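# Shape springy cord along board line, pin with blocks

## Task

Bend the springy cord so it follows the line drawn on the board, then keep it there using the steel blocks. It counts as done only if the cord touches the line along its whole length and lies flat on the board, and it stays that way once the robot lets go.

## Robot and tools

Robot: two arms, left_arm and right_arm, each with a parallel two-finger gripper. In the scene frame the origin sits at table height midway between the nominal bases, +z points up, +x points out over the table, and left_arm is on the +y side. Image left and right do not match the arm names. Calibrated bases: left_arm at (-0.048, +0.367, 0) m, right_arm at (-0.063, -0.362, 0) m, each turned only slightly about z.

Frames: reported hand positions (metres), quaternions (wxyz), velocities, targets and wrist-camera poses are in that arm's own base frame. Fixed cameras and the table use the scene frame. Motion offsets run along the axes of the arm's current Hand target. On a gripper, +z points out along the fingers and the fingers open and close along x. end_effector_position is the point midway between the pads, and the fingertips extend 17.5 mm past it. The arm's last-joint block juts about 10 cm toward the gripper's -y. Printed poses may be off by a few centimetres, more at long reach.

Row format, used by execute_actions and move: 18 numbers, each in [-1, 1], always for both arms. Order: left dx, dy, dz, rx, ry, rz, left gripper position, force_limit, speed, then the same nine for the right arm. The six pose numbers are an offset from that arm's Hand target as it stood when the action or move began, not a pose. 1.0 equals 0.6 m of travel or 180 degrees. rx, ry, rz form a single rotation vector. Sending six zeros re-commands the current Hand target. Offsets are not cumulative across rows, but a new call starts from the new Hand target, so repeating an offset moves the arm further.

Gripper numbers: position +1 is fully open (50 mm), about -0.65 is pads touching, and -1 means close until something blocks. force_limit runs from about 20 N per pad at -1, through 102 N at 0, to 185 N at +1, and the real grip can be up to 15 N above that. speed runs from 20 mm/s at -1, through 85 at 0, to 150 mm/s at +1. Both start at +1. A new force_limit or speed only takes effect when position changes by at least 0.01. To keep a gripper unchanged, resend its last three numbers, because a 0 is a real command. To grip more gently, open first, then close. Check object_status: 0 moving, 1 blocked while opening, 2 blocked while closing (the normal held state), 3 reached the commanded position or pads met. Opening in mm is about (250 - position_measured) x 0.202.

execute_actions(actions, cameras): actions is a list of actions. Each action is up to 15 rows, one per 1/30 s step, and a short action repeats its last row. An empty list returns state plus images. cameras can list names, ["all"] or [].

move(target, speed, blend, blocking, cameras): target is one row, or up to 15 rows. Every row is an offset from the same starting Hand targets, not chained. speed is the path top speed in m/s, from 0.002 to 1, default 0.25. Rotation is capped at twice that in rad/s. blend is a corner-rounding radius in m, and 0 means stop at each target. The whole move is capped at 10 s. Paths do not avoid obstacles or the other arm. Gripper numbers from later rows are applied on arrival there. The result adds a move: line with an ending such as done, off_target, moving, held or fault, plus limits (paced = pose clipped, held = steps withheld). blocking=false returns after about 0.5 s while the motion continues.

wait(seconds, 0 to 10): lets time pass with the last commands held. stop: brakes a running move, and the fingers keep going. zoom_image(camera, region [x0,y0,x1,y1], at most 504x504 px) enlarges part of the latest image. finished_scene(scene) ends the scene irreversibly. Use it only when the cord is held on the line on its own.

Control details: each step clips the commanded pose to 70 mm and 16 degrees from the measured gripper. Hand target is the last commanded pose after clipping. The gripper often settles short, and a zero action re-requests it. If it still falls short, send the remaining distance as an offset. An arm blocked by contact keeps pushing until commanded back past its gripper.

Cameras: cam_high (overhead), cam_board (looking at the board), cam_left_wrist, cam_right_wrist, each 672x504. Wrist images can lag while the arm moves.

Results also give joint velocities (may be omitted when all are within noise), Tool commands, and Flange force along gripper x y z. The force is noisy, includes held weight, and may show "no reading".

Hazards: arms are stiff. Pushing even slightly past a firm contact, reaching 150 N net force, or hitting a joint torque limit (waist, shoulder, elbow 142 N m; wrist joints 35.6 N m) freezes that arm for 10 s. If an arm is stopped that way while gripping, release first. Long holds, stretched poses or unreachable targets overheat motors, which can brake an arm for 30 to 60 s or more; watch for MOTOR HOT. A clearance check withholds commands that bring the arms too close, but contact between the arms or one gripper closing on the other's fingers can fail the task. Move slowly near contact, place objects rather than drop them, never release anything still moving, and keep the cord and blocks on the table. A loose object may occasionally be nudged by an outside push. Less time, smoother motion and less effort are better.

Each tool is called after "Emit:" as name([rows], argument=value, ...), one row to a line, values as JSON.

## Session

Emit:
execute_actions(actions=[])

Scene clock: 0.00 s.
left_arm: end_effector_position=(+0.3001, -0.0582, +0.1938) position_measured=3 object_status=3 end_effector_quat_wxyz=(+0.056, +0.359, +0.922, -0.134) | right_arm: end_effector_position=(+0.4279, +0.3034, +0.2868) position_measured=3 object_status=3 end_effector_quat_wxyz=(-0.226, +0.336, +0.843, +0.353)
Joint positions: left_arm=[0.541 -0.384 -0.623 0.253 -1.482 0.247] | right_arm=[0.321 0.101 0.093 -0.862 -1.466 0.543]
Joint velocities: within noise
Flange force (N): no reading
Hand target: left_arm +0.3001, -0.0582, +0.1938; +0.056, +0.359, +0.922, -0.134 | right_arm +0.4279, +0.3034, +0.2868; -0.226, +0.336, +0.843, +0.353
Tool commands: left_gripper/position=+1.0 left_gripper/force_limit=+1.0 left_gripper/speed=+1.0 right_gripper/position=+1.0 right_gripper/force_limit=+1.0 right_gripper/speed=+1.0
camera_calibration:
cam_left_wrist: T_world_to_cam=[[-0.732355, 0.649031, -0.205951, 0.308733], [0.632371, 0.760443, 0.14776, -0.161151], [0.252514, -0.0220246, -0.967342, 0.242445], [0, 0, 0, 1]] pos_world=[0.266789, -0.072491, 0.321923]
cam_right_wrist: T_world_to_cam=[[-0.674824, 0.413498, 0.611254, -0.00636198], [0.729945, 0.252113, 0.635311, -0.555651], [0.108595, 0.874905, -0.471962, -0.0469411], [0, 0, 0, 1]] pos_world=[0.406399, 0.183786, 0.334745]

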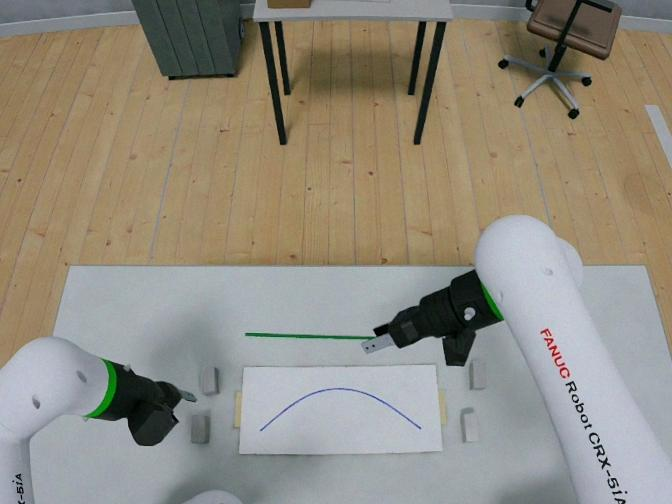

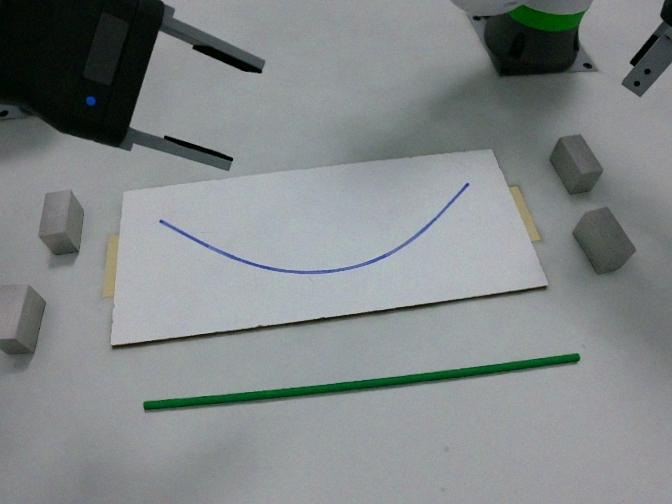

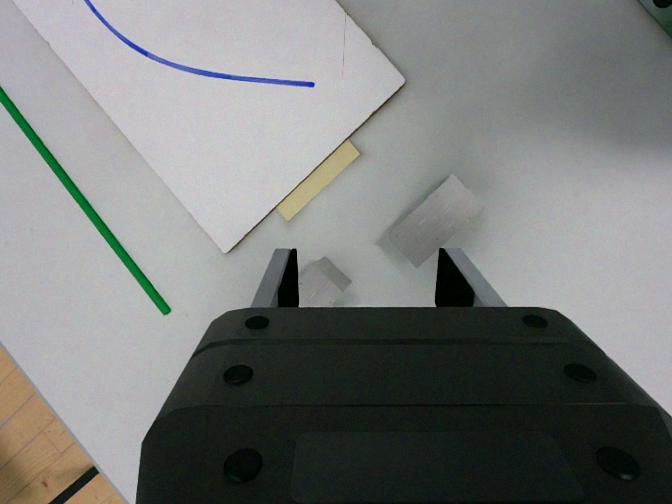

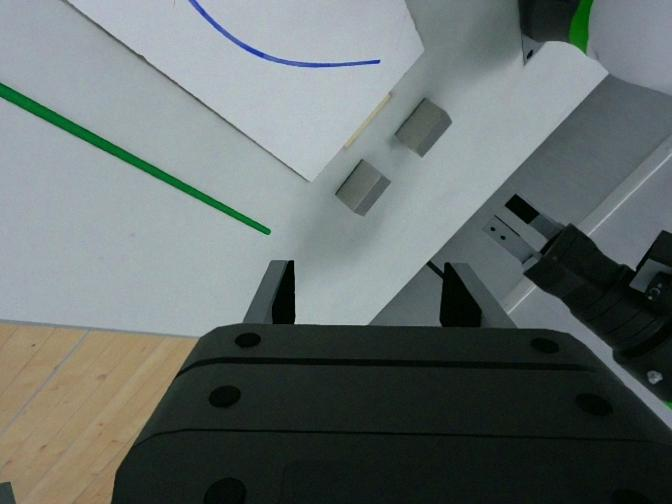

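Emit:
move([
  [0,0,0,0,0,0,1,1,1,-0.007,-0.232,-0.353,0.0605,-0.2759,0.2416,1,1,1],
  [-0.584,-0.338,-0.164,-0.0363,0.0884,0.2619,1,1,1,-0.007,-0.232,-0.353,0.0605,-0.2759,0.2416,1,1,1],
], speed=0.4, cameras=["cam_left_wrist","cam_right_wrist"])

Emit:
zoom_image(camera="cam_left_wrist", region=[0, 0, 336, 252])

Emit:
zoom_image(camera="cam_left_wrist", region=[336, 0, 672, 252])

Emit:
zoom_image(camera="cam_right_wrist", region=[230, 40, 510, 290])

Scene clock: 28.27 s.
left_arm: end_effector_position=(+0.4202, -0.3999, +0.3997) position_measured=3 object_status=3 end_effector_quat_wxyz=(+0.000, +0.707, +0.707, +0.000) | right_arm: end_effector_position=(+0.3601, +0.0703, +0.3598) position_measured=3 object_status=3 end_effector_quat_wxyz=(+0.000, +0.707, +0.707, +0.000)
Joint positions: left_arm=[-0.535 0.411 0.776 -0.001 -1.936 0.535] | right_arm=[0.554 -0.191 0.012 -0.001 -1.774 -0.553]
Flange force (N): left_arm=[4.6 -5.0 10.4] | right_arm=[-0.3 1.8 2.9]
Hand target: left_arm +0.4202, -0.3999, +0.3997; +0.000, +0.707, +0.707, +0.000 | right_arm +0.3601, +0.0703, +0.3598; +0.000, +0.707, +0.707, +0.000
Off the commanded pose: left_arm 0.000 m, 0 deg | right_arm 0.000 m, 0 deg.
move: done
camera_calibration:
cam_left_wrist: T_world_to_cam=[[0.00586788, 0.999969, -0.00517844, 0.410713], [0.934832, -0.00364689, 0.355071, -0.523185], [0.355041, -0.00692449, -0.934825, 0.353698], [0, 0, 0, 1]] pos_world=[0.361102, -0.410159, 0.518541]
cam_right_wrist: T_world_to_cam=[[-0.00362043, 0.999949, -0.00942313, -0.0599698], [0.944481, 0.00651528, 0.328503, -0.443473], [0.328547, -0.00771064, -0.944456, 0.351709], [0, 0, 0, 1]] pos_world=[0.303081, 0.065568, 0.47729]
Images, in order (width x height): cam_left_wrist 672x504, cam_right_wrist 672x504.

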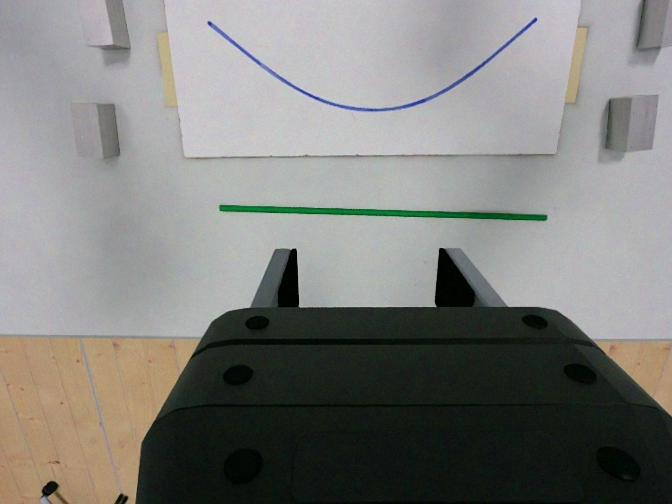

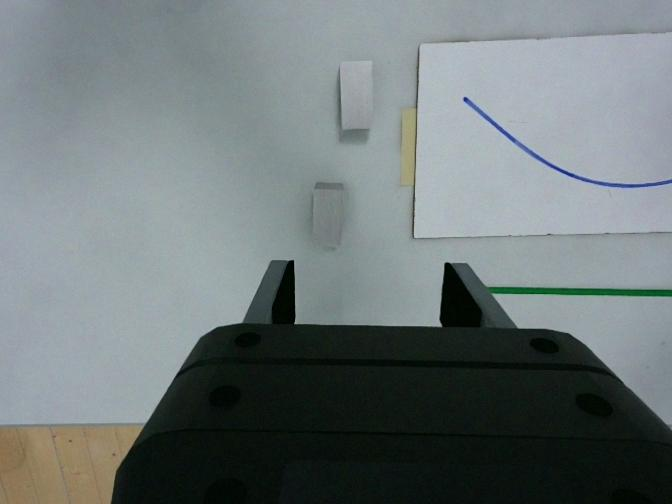

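Scaled by 1.500.

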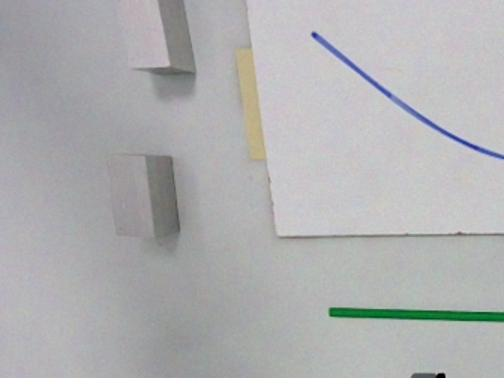

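Scaled by 1.500.

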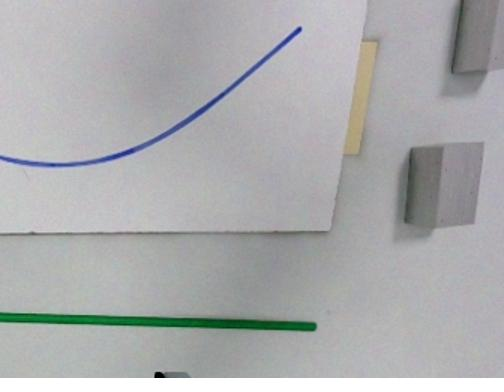

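Scaled by 1.800.

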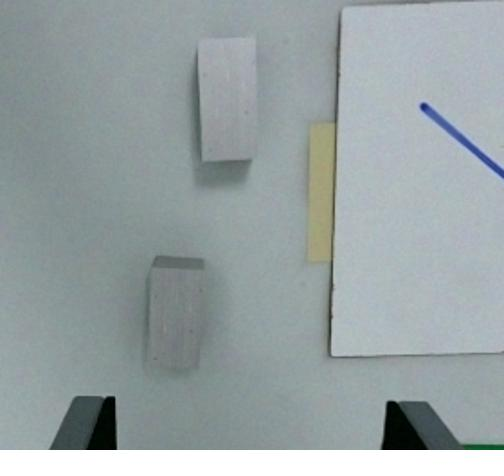

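Emit:
move([
  [0.0765,0.1357,0.52,0,0,0.5105,1,-0.6,-0.5,0.012,-0.0978,0.45,0,0,-0.009,1,-0.4,-0.5],
  [0.0765,0.1357,0.6295,0,0,0.5105,-1,-0.6,-0.5,0.012,-0.0978,0.5505,0,0,-0.009,-1,-0.4,-0.5],
  [0.0765,0.1357,0.5795,0,0,0.5105,-1,-0.6,-0.5,0.012,-0.0978,0.45,0,0,-0.009,-1,-0.4,-0.5],
], speed=[0.3,0.1,0.15], cameras=["cam_board","cam_left_wrist"])

Scene clock: 90.27 s.
left_arm: end_effector_position=(+0.5016, -0.3537, +0.0521) position_measured=217 object_status=2 end_effector_quat_wxyz=(+0.000, +1.000, -0.016, +0.000) | right_arm: end_effector_position=(+0.3014, +0.0777, +0.0898) position_measured=104 object_status=2 end_effector_quat_wxyz=(+0.000, +0.697, +0.717, +0.000)
Joint positions: left_arm=[-0.401 0.527 0.114 -0.001 -1.158 -1.202] | right_arm=[0.682 -0.271 -0.691 -0.001 -1.15 -0.652]
Flange force (N): left_arm=[-3.7 -3.4 4.8] | right_arm=[-0.8 3.3 9.0]
Hand target: left_arm +0.5016, -0.3537, +0.0520; +0.000, +1.000, -0.016, +0.000 | right_arm +0.3013, +0.0777, +0.0898; +0.000, +0.697, +0.717, +0.000
Off the commanded pose: left_arm 0.000 m, 0 deg | right_arm 0.000 m, 0 deg.
move: done
camera_calibration:
cam_left_wrist: T_world_to_cam=[[0.999228, -0.0388355, -0.00601472, -0.503449], [-0.034186, -0.93448, 0.354371, -0.318811], [-0.0193828, -0.353891, -0.935086, 0.0652252], [0, 0, 0, 1]] pos_world=[0.493426, -0.294392, 0.17094]
Images, in order (width x height): cam_board 672x504, cam_left_wrist 672x504.

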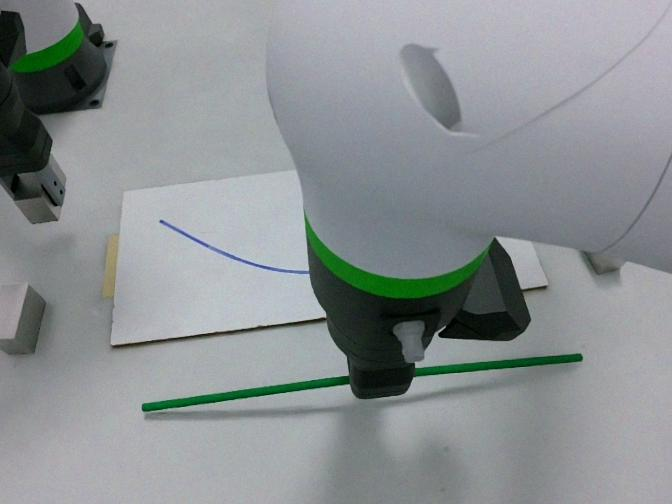

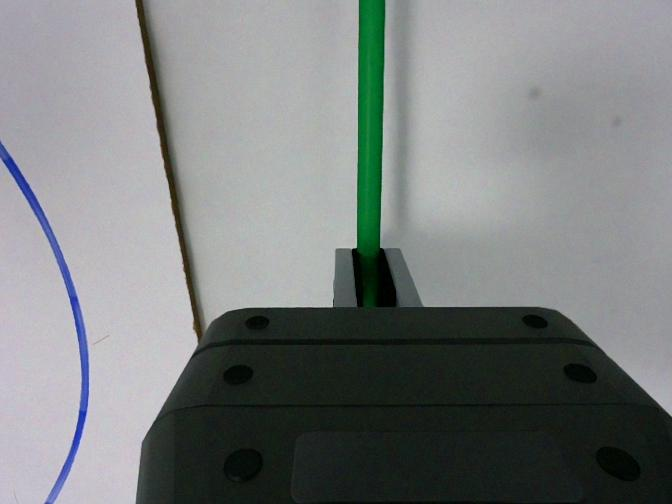

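Emit:
move([
  [-0.1847,0.0415,0,0,0,-0.012,-1,-0.6,-0.5,0,0,0,0,0,0,-1,-0.4,-0.5],
  [-0.1847,0.0415,0.0385,0,0,-0.012,-0.3,-0.6,-1,0,0,0,0,0,0,-1,-0.4,-0.5],
  [-0.1847,0.0415,-0.13,0,0,-0.012,1,-0.4,-0.5,0,0,0,0,0,0,-1,-0.4,-0.5],
  [-0.3946,-0.4954,-0.08,0,0,-0.538,1,-0.4,-0.5,0,0,0,0,0,0,-1,-0.4,-0.5],
], speed=[0.2,0.06,0.2,0.45], cameras=[])

Emit:
move([
  [0,0,0,0,0,0,1,-0.4,-0.5,0.4103,0.0823,0,0,0,0,-1,-0.4,-0.5],
  [0,0,0,0,0,0,1,-0.4,-0.5,0.4103,0.0823,0.0897,0,0,0,0.8,-0.4,-1],
  [0,0,0,0,0,0,1,-0.4,-0.5,0.4103,0.0823,-0.07,0,0,0,0.8,-0.4,-1],
], speed=[0.25,0.08,0.15], cameras=["cam_board","cam_left_wrist","cam_right_wrist"])

Scene clock: 104.17 s.
left_arm: end_effector_position=(+0.2748, -0.0489, +0.1003) position_measured=3 object_status=3 end_effector_quat_wxyz=(+0.000, +0.676, +0.737, +0.000) | right_arm: end_effector_position=(+0.3013, +0.0777, +0.0898) position_measured=104 object_status=2 end_effector_quat_wxyz=(+0.000, +0.697, +0.717, +0.000)
Joint positions: left_arm=[0.307 -0.391 -0.745 -0.001 -1.216 -0.221] | right_arm=[0.682 -0.271 -0.691 -0.001 -1.15 -0.652]
Flange force (N): left_arm=[3.5 -1.4 6.8] | right_arm=[-0.7 2.3 9.2]
Hand target: left_arm +0.2748, -0.0489, +0.1003; +0.000, +0.676, +0.737, +0.000 | right_arm +0.3013, +0.0777, +0.0898; +0.000, +0.697, +0.717, +0.000
Off the commanded pose: left_arm 0.000 m, 0 deg | right_arm 0.000 m, 0 deg.
move: done
No camera images: "cameras" was empty.

Scene clock: 108.30 s.
left_arm: end_effector_position=(+0.2748, -0.0489, +0.1003) position_measured=3 object_status=3 end_effector_quat_wxyz=(+0.000, +0.676, +0.737, +0.000) | right_arm: end_effector_position=(+0.3435, +0.3252, +0.1321) position_measured=32 object_status=3 end_effector_quat_wxyz=(+0.000, +0.697, +0.717, +0.000)
Joint positions: left_arm=[0.307 -0.391 -0.745 -0.001 -1.216 -0.221] | right_arm=[1.036 0.122 -0.222 -0.001 -1.226 -1.006]
Flange force (N): left_arm=[1.7 -1.2 6.1] | right_arm=[0.1 1.6 3.0]
Hand target: left_arm +0.2748, -0.0489, +0.1003; +0.000, +0.676, +0.737, +0.000 | right_arm +0.3435, +0.3252, +0.1320; +0.000, +0.697, +0.717, +0.000
Off the commanded pose: left_arm 0.000 m, 0 deg | right_arm 0.000 m, 0 deg.
move: done
camera_calibration:
cam_left_wrist: T_world_to_cam=[[-0.0804201, 0.996748, -0.00513077, 0.0825679], [0.931619, 0.0769937, 0.355188, -0.274896], [0.354427, 0.0237843, -0.934781, 0.129525], [0, 0, 0, 1]] pos_world=[0.216831, -0.0642148, 0.219141]
cam_right_wrist: T_world_to_cam=[[-0.031893, 0.999448, -0.00935409, -0.307209], [0.943863, 0.0331953, 0.328664, -0.363086], [0.328793, 0.00165307, -0.944401, 0.140969], [0, 0, 0, 1]] pos_world=[0.286557, 0.318859, 0.249591]
Images, in order (width x height): cam_board 672x504, cam_left_wrist 672x504, cam_right_wrist 672x504.

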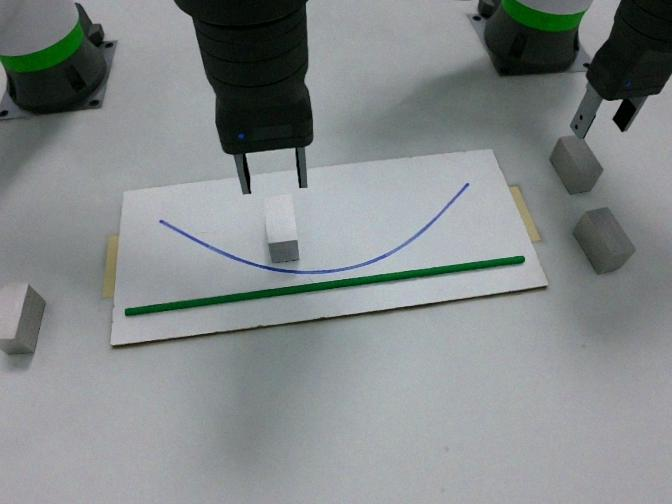

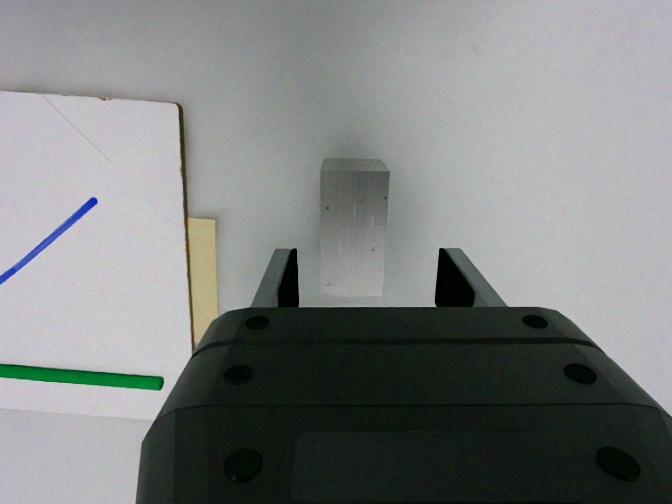

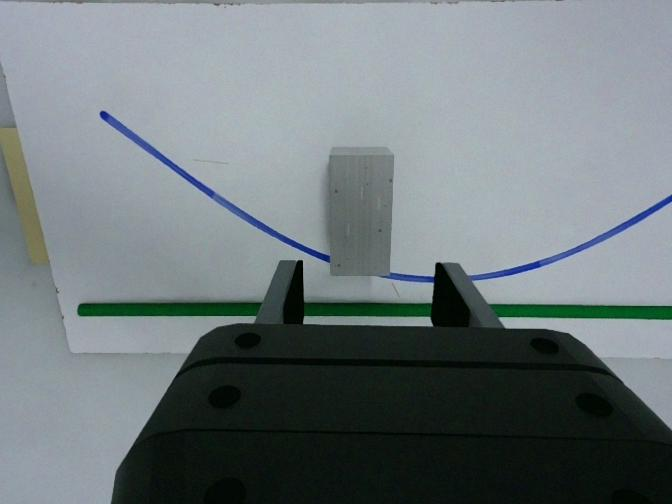

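Emit:
move([
  [0,0,0.118,0,0,0,-1,-0.4,-0.5,0,0,0,0,0,0,0.8,-0.4,-1],
  [0,0,0,0,0,0,-1,-0.4,-0.5,-0.463,0.1155,0.0533,0,0,0.022,1,-0.4,-1],
  [-0.4518,0.046,0,0,0,0.026,-1,-0.4,-0.5,-0.463,0.1155,0.0533,0,0,0.022,1,-0.4,-1],
  [-0.4518,0.046,0.107,0,0,0.026,0.8,-0.4,-1,-0.463,0.1155,0.0533,0,0,0.022,1,-0.4,-1],
  [-0.4518,0.046,-0.08,0,0,0.026,0.8,-0.4,-1,-0.463,0.1155,0.0533,0,0,0.022,1,-0.4,-1],
], speed=[0.12,0.3,0.3,0.08,0.15], cameras=["cam_board","cam_left_wrist","cam_right_wrist"])

Scene clock: 121.30 s.
left_arm: end_effector_position=(+0.2742, -0.0497, +0.0597) position_measured=252 object_status=3 end_effector_quat_wxyz=(+0.000, +0.675, +0.737, -0.001) | right_arm: end_effector_position=(+0.3435, +0.3252, +0.1320) position_measured=32 object_status=3 end_effector_quat_wxyz=(+0.000, +0.697, +0.717, +0.000)
Joint positions: left_arm=[0.308 -0.335 -0.814 0.002 -1.094 -0.221] | right_arm=[1.036 0.122 -0.222 -0.001 -1.226 -1.006]
Flange force (N): left_arm=[2.5 -1.4 6.4] | right_arm=[0.2 1.3 3.0]
Flange force when the fault began (N): left_arm=[-9.2 4.6 -67.1]
Hand target: left_arm +0.2742, -0.0497, +0.0597; +0.000, +0.675, +0.737, -0.001 (not the last commanded pose) | right_arm +0.3435, +0.3252, +0.1320; +0.000, +0.697, +0.717, +0.000 (not the last commanded pose)
Tool commands: left_gripper/position=-1.0 left_gripper/force_limit=-0.396078 left_gripper/speed=-0.498039 right_gripper/position=+0.8 right_gripper/force_limit=-0.4 right_gripper/speed=-1.0
Off the commanded pose: left_arm 0.286 m, 5 deg | right_arm 0.288 m, 4 deg.
FORCE FAULT: contact force on the left arm reached its limit, and that arm stopped. The contact can be on any part of that arm, not only on its tool. That arm's remaining commands of this call were not run. That arm is still stopped at the end of this call. That arm stays stopped for about 9 more seconds. Until then a move that you send moves the other arm only, and its call returns only when the move has ended. Once the stop has ended, the next robot result says so. If the stop ends while you think or write, that arm runs what you send next, counted from a new Hand target: where the arm stands when the stop ends. While its stop runs, that arm takes no new command, but its gripper still runs the gripper command that each later call begins with. Until it ends, the stop uses up actions while you think or wait. An arm that is not stopped still takes commands.
move: fault (left_arm), off_target (right_arm; braked at the fault stop of left_arm); path passed 0 of 5 targets; target 2's new numbers were not sent; target 4's new numbers were not sent
camera_calibration:
cam_left_wrist: T_world_to_cam=[[-0.0817492, 0.99662, -0.00806616, 0.083715], [0.931993, 0.0793107, 0.353694, -0.259666], [0.353138, 0.0213966, -0.935326, 0.0920782], [0, 0, 0, 1]] pos_world=[0.216334, -0.0648079, 0.178641]
cam_right_wrist: T_world_to_cam=[[-0.0318628, 0.999448, -0.00944464, -0.307196], [0.943906, 0.0331967, 0.32854, -0.363035], [0.328673, 0.00155335, -0.944443, 0.140951], [0, 0, 0, 1]] pos_world=[0.286557, 0.318859, 0.249491]
Images, in order (width x height): cam_board 672x504, cam_left_wrist 672x504, cam_right_wrist 672x504.

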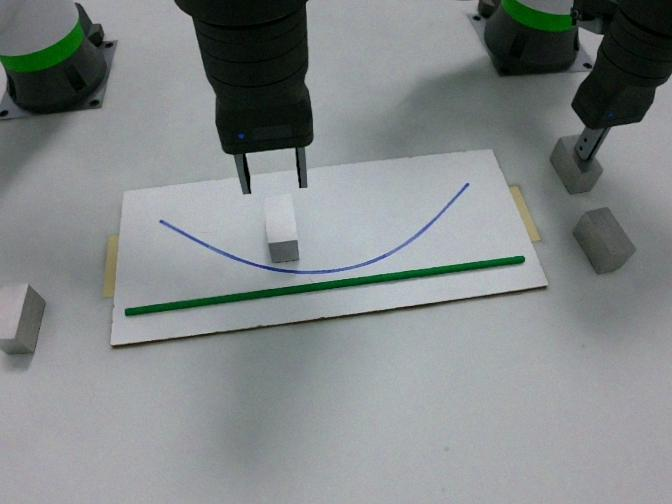

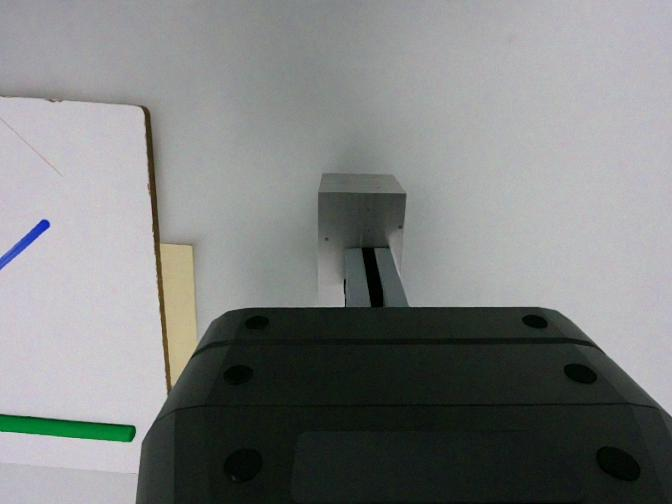

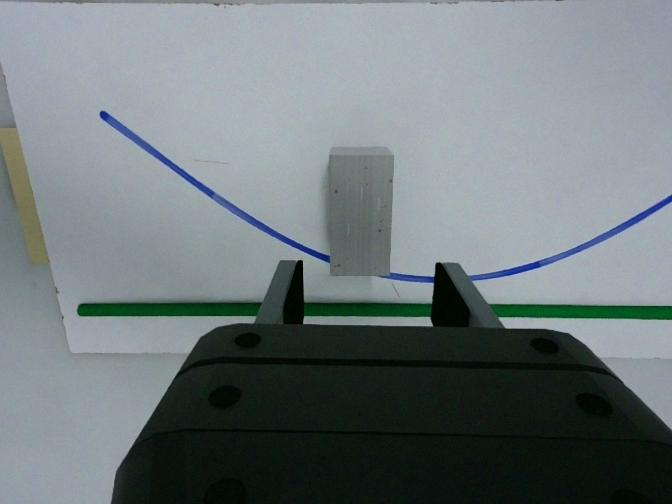

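Emit:
move([
  [0,0,0,0,0,0,-1,-0.4,-0.5,-0.463,0.1155,0.0533,0,0,0.022,1,-0.4,-1],
  [0,0,0,0,0,0,-1,-0.4,-0.5,-0.463,0.1155,0.1708,0,0,0.022,-1,-0.4,-0.5],
  [0,0,0,0,0,0,-1,-0.4,-0.5,-0.463,0.1155,0.0533,0,0,0.022,-1,-0.4,-0.5],
], speed=[0.2,0.08,0.12], cameras=["cam_right_wrist"])

Emit:
wait(seconds=0.1)

Scene clock: 129.30 s.
left_arm: end_effector_position=(+0.2742, -0.0497, +0.0597) position_measured=252 object_status=3 end_effector_quat_wxyz=(+0.000, +0.675, +0.737, -0.001) | right_arm: end_effector_position=(+0.4209, +0.0496, +0.0998) position_measured=104 object_status=2 end_effector_quat_wxyz=(+0.000, +0.721, +0.693, +0.000)
Joint positions: left_arm=[0.308 -0.335 -0.814 0.002 -1.094 -0.221] | right_arm=[0.428 0.032 -0.401 -0.001 -1.138 -0.468]
Flange force (N): left_arm=[2.4 -1.5 6.3] | right_arm=[-0.6 1.1 8.9]
Hand target: left_arm +0.2742, -0.0497, +0.0597; +0.000, +0.675, +0.737, -0.001 | right_arm +0.4209, +0.0496, +0.0998; +0.000, +0.721, +0.693, +0.000
Tool commands: left_gripper/position=-1.0 left_gripper/force_limit=-0.396078 left_gripper/speed=-0.498039 right_gripper/position=-1.0 right_gripper/force_limit=-0.4 right_gripper/speed=-0.5
Off the commanded pose: right_arm 0.000 m, 0 deg.
FORCE FAULT, CONTINUED: the left arm was still stopped when this call began, by the force fault that an earlier result reported. Since the last result the stop counts as 7 of the actions that you can send in this scene. That arm ran no command of this call. That arm is still stopped at the end of this call. That arm stays stopped for about 1 more second. If the stop ends while you think or write, that arm runs what you send next, counted from a new Hand target: where the arm stands when the stop ends. While its stop runs, that arm takes no new command, but its gripper still runs the gripper command that each later call begins with.
move: done (right_arm), not run (left_arm; its earlier fault stop)
camera_calibration:
cam_right_wrist: T_world_to_cam=[[0.0371387, 0.999265, -0.00954456, -0.0585278], [0.943953, -0.031945, 0.328532, -0.413156], [0.327985, -0.0212109, -0.944445, 0.0869441], [0, 0, 0, 1]] pos_world=[0.363657, 0.0471307, 0.21729]
Images, in order (width x height): cam_right_wrist 672x504.

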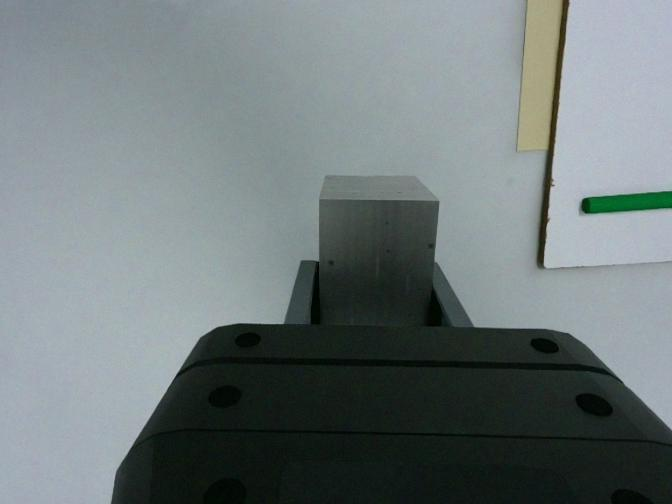

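Scene clock: 129.40 s.
left_arm: end_effector_position=(+0.2742, -0.0497, +0.0597) position_measured=252 object_status=3 end_effector_quat_wxyz=(+0.000, +0.675, +0.737, -0.001) | right_arm: end_effector_position=(+0.4209, +0.0496, +0.0998) position_measured=104 object_status=2 end_effector_quat_wxyz=(+0.000, +0.721, +0.693, +0.000)
Joint positions: left_arm=[0.308 -0.335 -0.814 0.002 -1.094 -0.221] | right_arm=[0.428 0.032 -0.401 -0.001 -1.138 -0.468]
Flange force (N): left_arm=[1.6 -1.2 6.3] | right_arm=[-0.3 1.7 9.1]
Hand target: left_arm +0.2742, -0.0497, +0.0597; +0.000, +0.675, +0.737, -0.001 | right_arm +0.4209, +0.0496, +0.0998; +0.000, +0.721, +0.693, +0.000
Tool commands: left_gripper/position=-1.0 left_gripper/force_limit=-0.396078 left_gripper/speed=-0.498039 right_gripper/position=-1.0 right_gripper/force_limit=-0.4 right_gripper/speed=-0.5
Off the commanded pose: right_arm 0.000 m, 0 deg.
FORCE FAULT, CONTINUED: the left arm was still stopped when this call began, by the force fault that an earlier result reported. Since the last result the stop counts as 1 of the actions that you can send in this scene. That arm is still stopped at the end of this call. That arm stays stopped for about 1 more second. If the stop ends while you think or write, that arm runs what you send next, counted from a new Hand target: where the arm stands when the stop ends. While its stop runs, that arm takes no new command, but its gripper still runs the gripper command that each later call begins with.
wait: 0.10 s; no rest

Emit:
move([
  [0,0,-0.067,0,0,0,1,-0.4,0.5,0,0,0,0,0,0,-1,-0.4,-0.5],
  [0,0,0.0503,0,0,0,-1,-0.4,-0.5,0,0,0,0,0,0,-1,-0.4,-0.5],
  [0,0,-0.067,0,0,0,-1,-0.4,-0.5,0,0,0,0,0,0,-1,-0.4,-0.5],
  [-0.4505,0.0472,-0.067,0,0,0.026,-1,-0.4,-0.5,0,0,0,0,0,0,-1,-0.4,-0.5],
  [-0.4505,0.0472,0.0395,0,0,0.026,0.8,-0.4,-1,0,0,0,0,0,0,-1,-0.4,-0.5],
  [-0.4505,0.0472,-0.13,0,0,0.026,0.8,-0.4,-1,0,0,0,0,0,0,-1,-0.4,-0.5],
], speed=[0.1,0.12,0.15,0.3,0.1,0.2], cameras=["cam_board","cam_left_wrist"])

Scene clock: 141.50 s.
left_arm: end_effector_position=(+0.3261, -0.3163, +0.1382) position_measured=32 object_status=3 end_effector_quat_wxyz=(+0.000, +0.705, +0.709, -0.001) | right_arm: end_effector_position=(+0.4209, +0.0496, +0.0998) position_measured=104 object_status=2 end_effector_quat_wxyz=(+0.000, +0.721, +0.693, +0.000)
Joint positions: left_arm=[-0.478 0.071 -0.265 0.003 -1.235 0.483] | right_arm=[0.428 0.032 -0.401 -0.001 -1.138 -0.468]
Flange force (N): left_arm=[2.8 -1.2 5.3] | right_arm=[-0.3 1.3 8.6]
Hand target: left_arm +0.3261, -0.3163, +0.1382; +0.000, +0.705, +0.709, -0.001 | right_arm +0.4209, +0.0496, +0.0998; +0.000, +0.721, +0.693, +0.000
Off the commanded pose: left_arm 0.000 m, 0 deg | right_arm 0.000 m, 0 deg.
FORCE FAULT, CONTINUED: the left arm's stop, for the force fault that an earlier result reported, is over. The rest of the stop counts as 2 of the actions that you can send in this scene. The stop ended before this call began, so that arm ran this call's commands, counted from a new Hand target: where the arm stood when the stop ended.
move: done
camera_calibration:
cam_left_wrist: T_world_to_cam=[[-0.0000793599, 0.999967, -0.00814592, 0.328755], [0.935271, 0.00295732, 0.35392, -0.339952], [0.353932, -0.00759055, -0.93524, 0.143436], [0, 0, 0, 1]] pos_world=[0.267207, -0.32665, 0.257141]
Images, in order (width x height): cam_board 672x504, cam_left_wrist 672x504.

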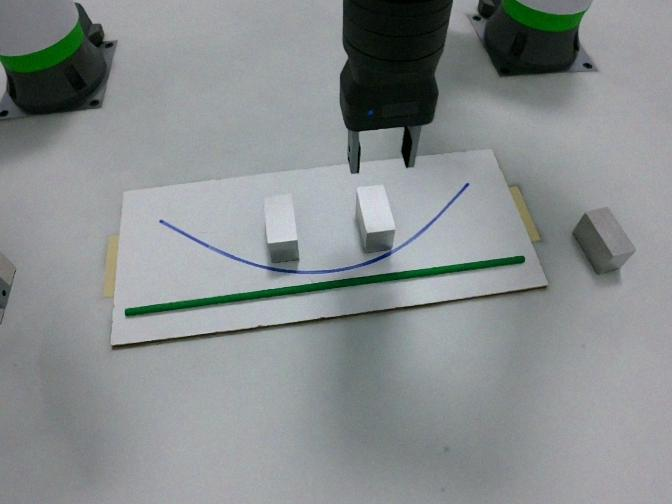

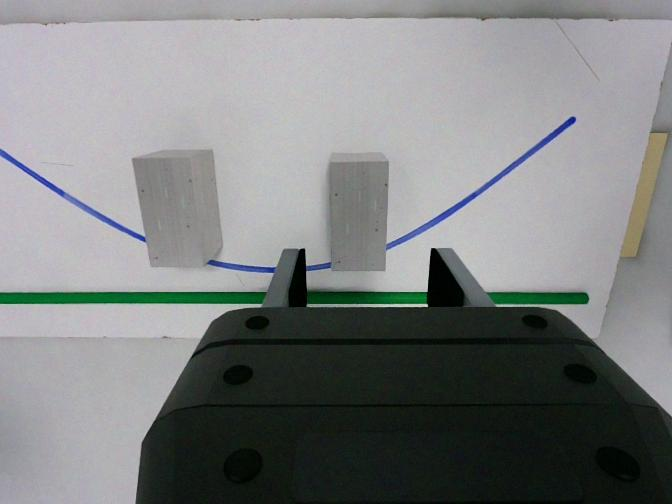

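Emit:
move([
  [0,0,0.1703,0,0,0,0.8,-0.4,-1,0,0,0,0,0,0,-1,-0.4,-0.5],
  [0,0,0.1703,0,0,0,-1,-0.4,-0.5,0,0,0,0,0,0,-1,-0.4,-0.5],
  [0,-0.0047,0.167,0,0,0,-1,-0.4,-0.5,0,0,0,0,0,0,-1,-0.4,-0.5],
  [0,-0.0047,0.1703,0,0,0,0.8,-0.4,-1,0,0,0,0,0,0,-1,-0.4,-0.5],
  [0,-0.0047,0,0,0,0,1,-0.4,-1,0,0,0,0,0,0,-1,-0.4,-0.5],
], speed=[0.12,0.1,0.03,0.03,0.15], cameras=["cam_left_wrist"])

Emit:
move(target=[0.4226,0.111,0.0637,0,0,-0.05,1,-0.4,-0.5,0,0,0,0,0,0,-1,-0.4,-0.5], speed=0.35, cameras=["cam_left_wrist"])

Scene clock: 152.97 s.
left_arm: end_effector_position=(+0.3233, -0.3164, +0.1382) position_measured=3 object_status=3 end_effector_quat_wxyz=(+0.000, +0.705, +0.709, -0.001) | right_arm: end_effector_position=(+0.4209, +0.0496, +0.0998) position_measured=104 object_status=2 end_effector_quat_wxyz=(+0.000, +0.721, +0.693, +0.000)
Joint positions: left_arm=[-0.481 0.066 -0.27 0.003 -1.235 0.486] | right_arm=[0.428 0.032 -0.401 -0.001 -1.138 -0.468]
Flange force (N): left_arm=[2.7 -1.3 5.7] | right_arm=[-0.3 1.1 8.6]
Hand target: left_arm +0.3233, -0.3164, +0.1382; +0.000, +0.705, +0.709, -0.001 | right_arm +0.4209, +0.0496, +0.0998; +0.000, +0.721, +0.693, +0.000
Off the commanded pose: left_arm 0.000 m, 0 deg | right_arm 0.000 m, 0 deg.
move: done
camera_calibration:
cam_left_wrist: T_world_to_cam=[[-0.0000793599, 0.999967, -0.00814592, 0.328755], [0.935271, 0.00295732, 0.35392, -0.337334], [0.353932, -0.00759055, -0.93524, 0.144427], [0, 0, 0, 1]] pos_world=[0.264407, -0.32665, 0.257141]
Images, in order (width x height): cam_left_wrist 672x504.

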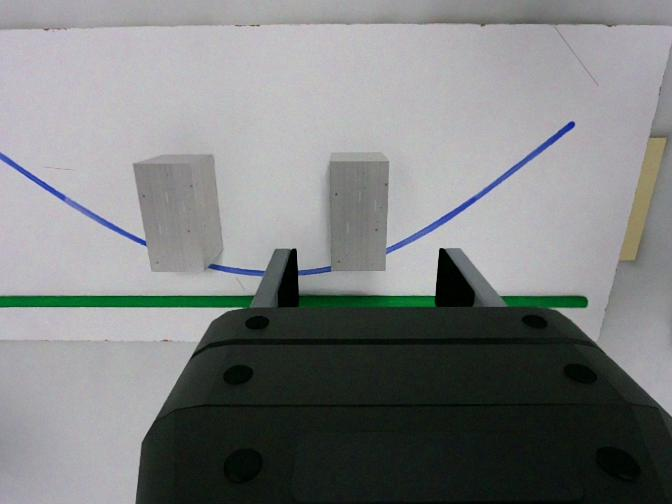

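Scene clock: 154.23 s.
left_arm: end_effector_position=(+0.3883, -0.0625, +0.0993) position_measured=3 object_status=3 end_effector_quat_wxyz=(+0.000, +0.647, +0.762, -0.001) | right_arm: end_effector_position=(+0.4209, +0.0496, +0.0998) position_measured=104 object_status=2 end_effector_quat_wxyz=(+0.000, +0.721, +0.693, +0.000)
Joint positions: left_arm=[0.179 -0.045 -0.48 0.002 -1.138 -0.017] | right_arm=[0.428 0.032 -0.401 -0.001 -1.138 -0.468]
Flange force (N): left_arm=[2.2 -2.4 6.5] | right_arm=[-0.6 1.4 8.5]
Hand target: left_arm +0.3883, -0.0625, +0.0993; +0.000, +0.647, +0.762, -0.001 | right_arm +0.4209, +0.0496, +0.0998; +0.000, +0.721, +0.693, +0.000
Off the commanded pose: left_arm 0.000 m, 0 deg | right_arm 0.000 m, 0 deg.
move: done
camera_calibration:
cam_left_wrist: T_world_to_cam=[[-0.156517, 0.987644, -0.007899, 0.134506], [0.923458, 0.149172, 0.353516, -0.371338], [0.350326, 0.0480368, -0.935395, 0.0919445], [0, 0, 0, 1]] pos_world=[0.331757, -0.081867, 0.218341]
Images, in order (width x height): cam_left_wrist 672x504.

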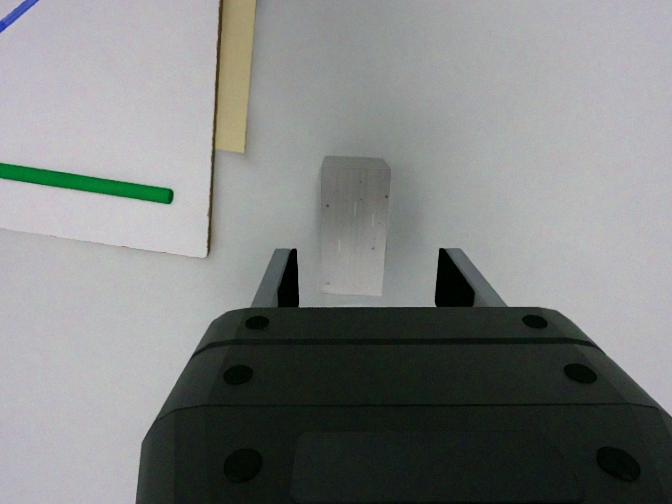

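Emit:
move([
  [0,0,0.1163,0,0,0,1,-0.4,-0.5,0,0,0,0,0,0,-1,-0.4,-0.5],
  [0,0,0.115,0,0,0,-1,-0.4,-0.5,0,0,0,0,0,0,-1,-0.4,-0.5],
  [0,0,0,0,0,0,-1,-0.4,-0.5,0,0,0,0,0,0,-1,-0.4,-0.5],
  [-0.1842,0.045,0,0,0,-0.1694,-1,-0.4,-0.5,0.1982,0.051,0,0,0,0.197,-1,-0.4,-0.5],
], speed=[0.12,0.1,0.15,0.25], cameras=["cam_left_wrist","cam_right_wrist"])

Scene clock: 176.30 s.
left_arm: end_effector_position=(+0.4329, -0.1671, +0.0995) position_measured=104 object_status=2 end_effector_quat_wxyz=(+0.000, +0.424, +0.906, -0.001) | right_arm: end_effector_position=(+0.4562, +0.1672, +0.0999) position_measured=104 object_status=2 end_effector_quat_wxyz=(-0.001, +0.898, +0.440, +0.000)
Joint positions: left_arm=[-0.083 0.132 -0.294 0.002 -1.146 0.777] | right_arm=[0.621 0.184 -0.232 -0.001 -1.155 -1.28]
Flange force (N): left_arm=[3.4 -1.0 11.0] | right_arm=[0.1 0.5 8.7]
Hand target: left_arm +0.4329, -0.1671, +0.0995; +0.000, +0.424, +0.906, -0.001 | right_arm +0.4562, +0.1672, +0.0999; -0.001, +0.898, +0.440, +0.000
Off the commanded pose: left_arm 0.000 m, 0 deg | right_arm 0.000 m, 0 deg.
move: done
camera_calibration:
cam_left_wrist: T_world_to_cam=[[-0.636018, 0.771645, -0.00677171, 0.416221], [0.720481, 0.596944, 0.352937, -0.234277], [0.276384, 0.219596, -0.935623, 0.14219], [0, 0, 0, 1]] pos_world=[0.394218, -0.212549, 0.21854]
cam_right_wrist: T_world_to_cam=[[0.610046, 0.792304, -0.00994932, -0.404125], [0.750472, -0.573717, 0.328086, -0.263868], [0.254236, -0.207614, -0.944595, 0.142745], [0, 0, 0, 1]] pos_world=[0.40827, 0.19844, 0.217387]
Images, in order (width x height): cam_left_wrist 672x504, cam_right_wrist 672x504.

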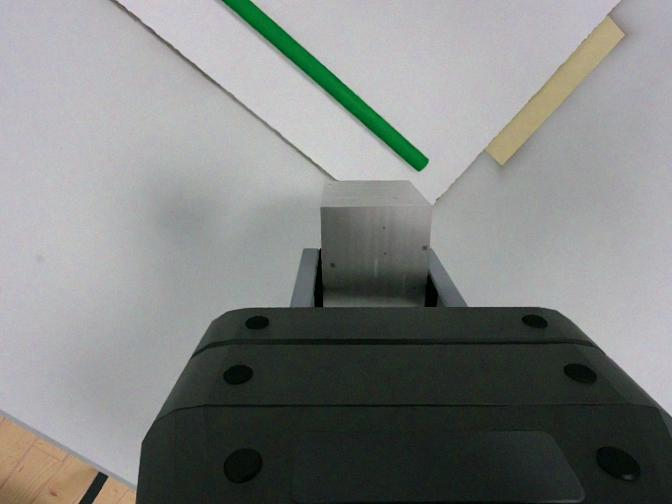

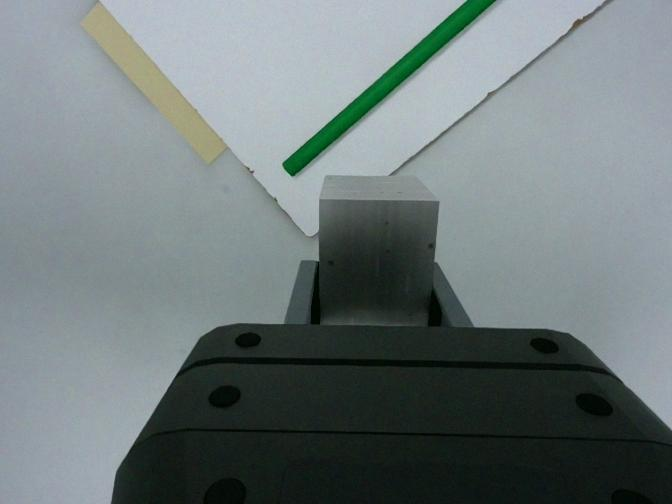

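Emit:
move([
  [0,0,0.1042,0,0,0,-1,-0.4,-0.5,0,0,0.1062,0,0,0,-1,-0.4,-0.5],
  [0.1259,-0.151,0.1042,0,0,0,-1,-0.4,-0.5,-0.1235,-0.1492,0.1062,0,0,0,-1,-0.4,-0.5],
], speed=[0.1,0.05], cameras=["cam_board","cam_left_wrist","cam_right_wrist"])

Scene clock: 184.20 s.
left_arm: end_effector_position=(+0.3149, -0.1673, +0.0371) position_measured=104 object_status=2 end_effector_quat_wxyz=(+0.000, +0.424, +0.906, -0.001) | right_arm: end_effector_position=(+0.3400, +0.1635, +0.0362) position_measured=104 object_status=2 end_effector_quat_wxyz=(-0.001, +0.898, +0.440, +0.000)
Joint positions: left_arm=[-0.113 -0.056 -0.656 0.003 -0.971 0.807] | right_arm=[0.799 0.001 -0.603 -0.001 -0.967 -1.457]
Flange force (N): left_arm=[3.8 0.9 10.4] | right_arm=[1.4 1.7 8.9]
Hand target: left_arm +0.3149, -0.1673, +0.0371; +0.000, +0.424, +0.906, -0.001 | right_arm +0.3400, +0.1634, +0.0362; -0.001, +0.898, +0.440, +0.000
Off the commanded pose: left_arm 0.000 m, 0 deg | right_arm 0.000 m, 0 deg.
move: done
camera_calibration:
cam_left_wrist: T_world_to_cam=[[-0.636015, 0.771647, -0.00678472, 0.340905], [0.720517, 0.596974, 0.352814, -0.127103], [0.276298, 0.219506, -0.935669, 0.116476], [0, 0, 0, 1]] pos_world=[0.276218, -0.212748, 0.15614]
cam_right_wrist: T_world_to_cam=[[0.610025, 0.792321, -0.00987348, -0.330949], [0.750496, -0.573735, 0.328001, -0.157878], [0.254217, -0.207499, -0.944626, 0.111336], [0, 0, 0, 1]] pos_world=[0.29207, 0.19474, 0.153687]
Images, in order (width x height): cam_board 672x504, cam_left_wrist 672x504, cam_right_wrist 672x504.

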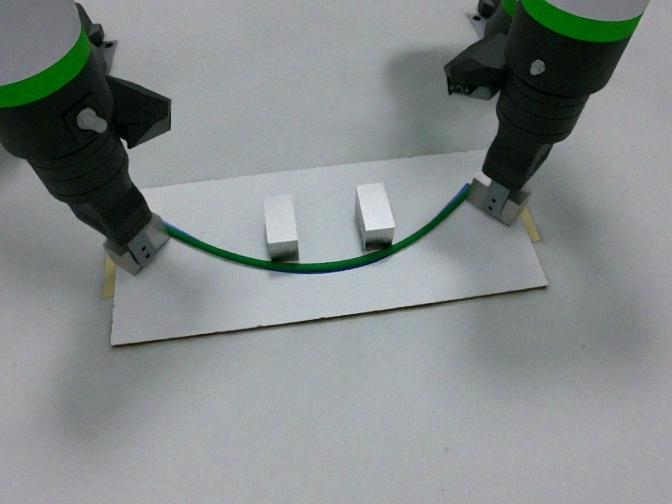

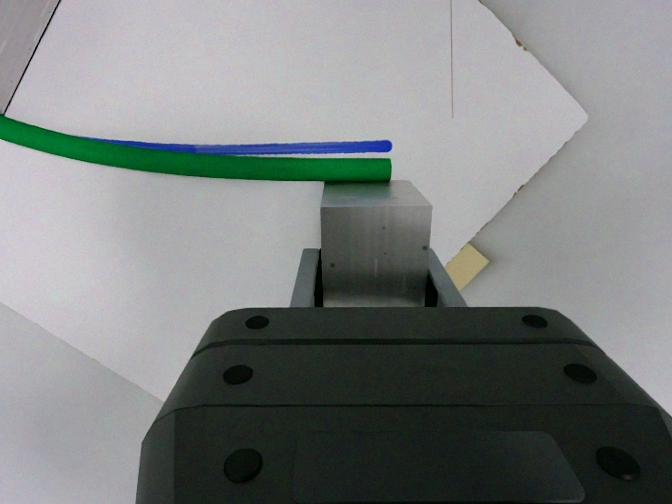

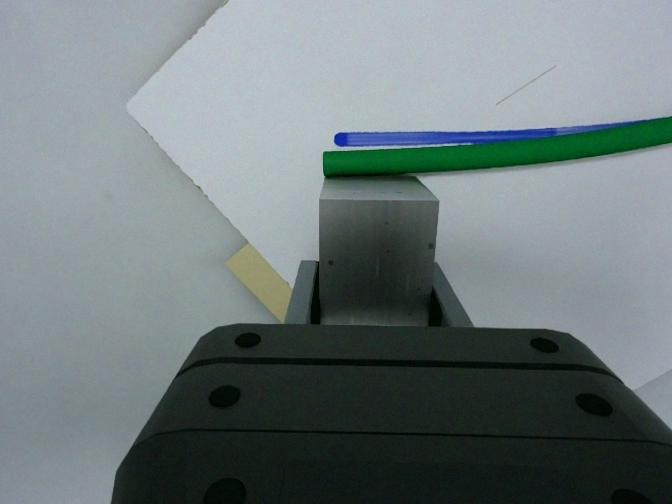

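Emit:
move(target=[0,-0.0128,0,0,0,0,-1,-0.4,-0.5,0.002,-0.0128,0,0,0,0,-1,-0.4,-0.5], speed=0.02, cameras=["cam_board","cam_left_wrist","cam_right_wrist"])

Emit:
zoom_image(camera="cam_board", region=[150, 160, 490, 320])

Scene clock: 194.07 s.
left_arm: end_effector_position=(+0.3090, -0.1722, +0.0372) position_measured=104 object_status=2 end_effector_quat_wxyz=(+0.000, +0.424, +0.906, -0.001) | right_arm: end_effector_position=(+0.3347, +0.1691, +0.0362) position_measured=104 object_status=2 end_effector_quat_wxyz=(-0.001, +0.898, +0.440, +0.000)
Joint positions: left_arm=[-0.13 -0.064 -0.664 0.003 -0.972 0.824] | right_arm=[0.821 -0.005 -0.609 -0.001 -0.967 -1.479]
Flange force (N): left_arm=[2.7 0.4 11.0] | right_arm=[1.0 1.6 9.5]
Hand target: left_arm +0.3090, -0.1722, +0.0372; +0.000, +0.424, +0.906, -0.001 | right_arm +0.3347, +0.1691, +0.0362; -0.001, +0.898, +0.440, +0.000
Off the commanded pose: left_arm 0.000 m, 0 deg | right_arm 0.000 m, 0 deg.
move: done
camera_calibration:
cam_left_wrist: T_world_to_cam=[[-0.636053, 0.771615, -0.00687123, 0.340951], [0.720448, 0.597018, 0.352881, -0.119944], [0.27639, 0.2195, -0.935643, 0.119246], [0, 0, 0, 1]] pos_world=[0.270317, -0.217648, 0.15624]
cam_right_wrist: T_world_to_cam=[[0.61001, 0.792333, -0.00981675, -0.33216], [0.750467, -0.573714, 0.328103, -0.150699], [0.254334, -0.207513, -0.944591, 0.113809], [0, 0, 0, 1]] pos_world=[0.28677, 0.20034, 0.153687]
Images, in order (width x height): cam_board 672x504, cam_left_wrist 672x504, cam_right_wrist 672x504.

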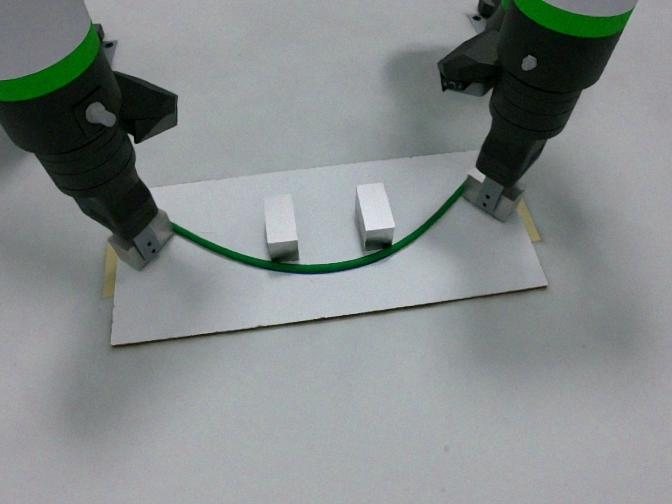

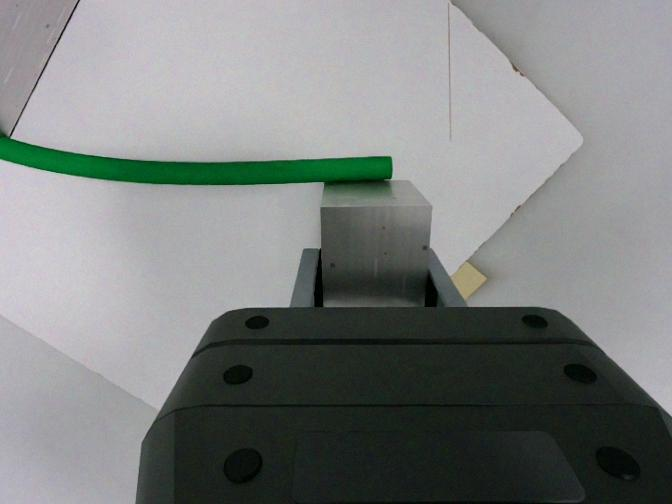

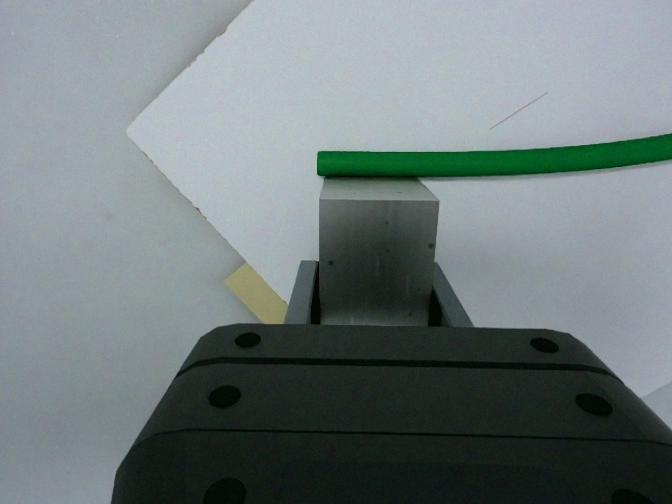

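Scaled by 1.482.

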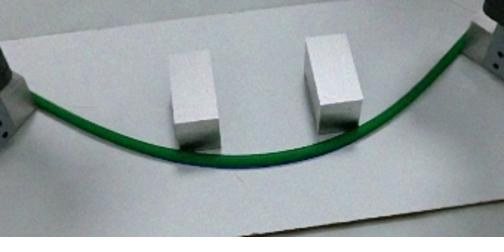

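Emit:
zoom_image(camera="cam_board", region=[260, 230, 400, 290])

Scaled by 3.600.

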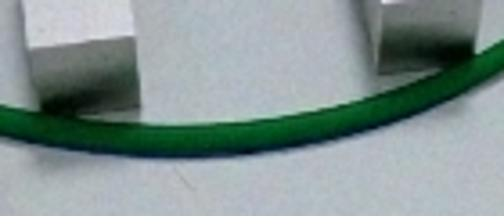

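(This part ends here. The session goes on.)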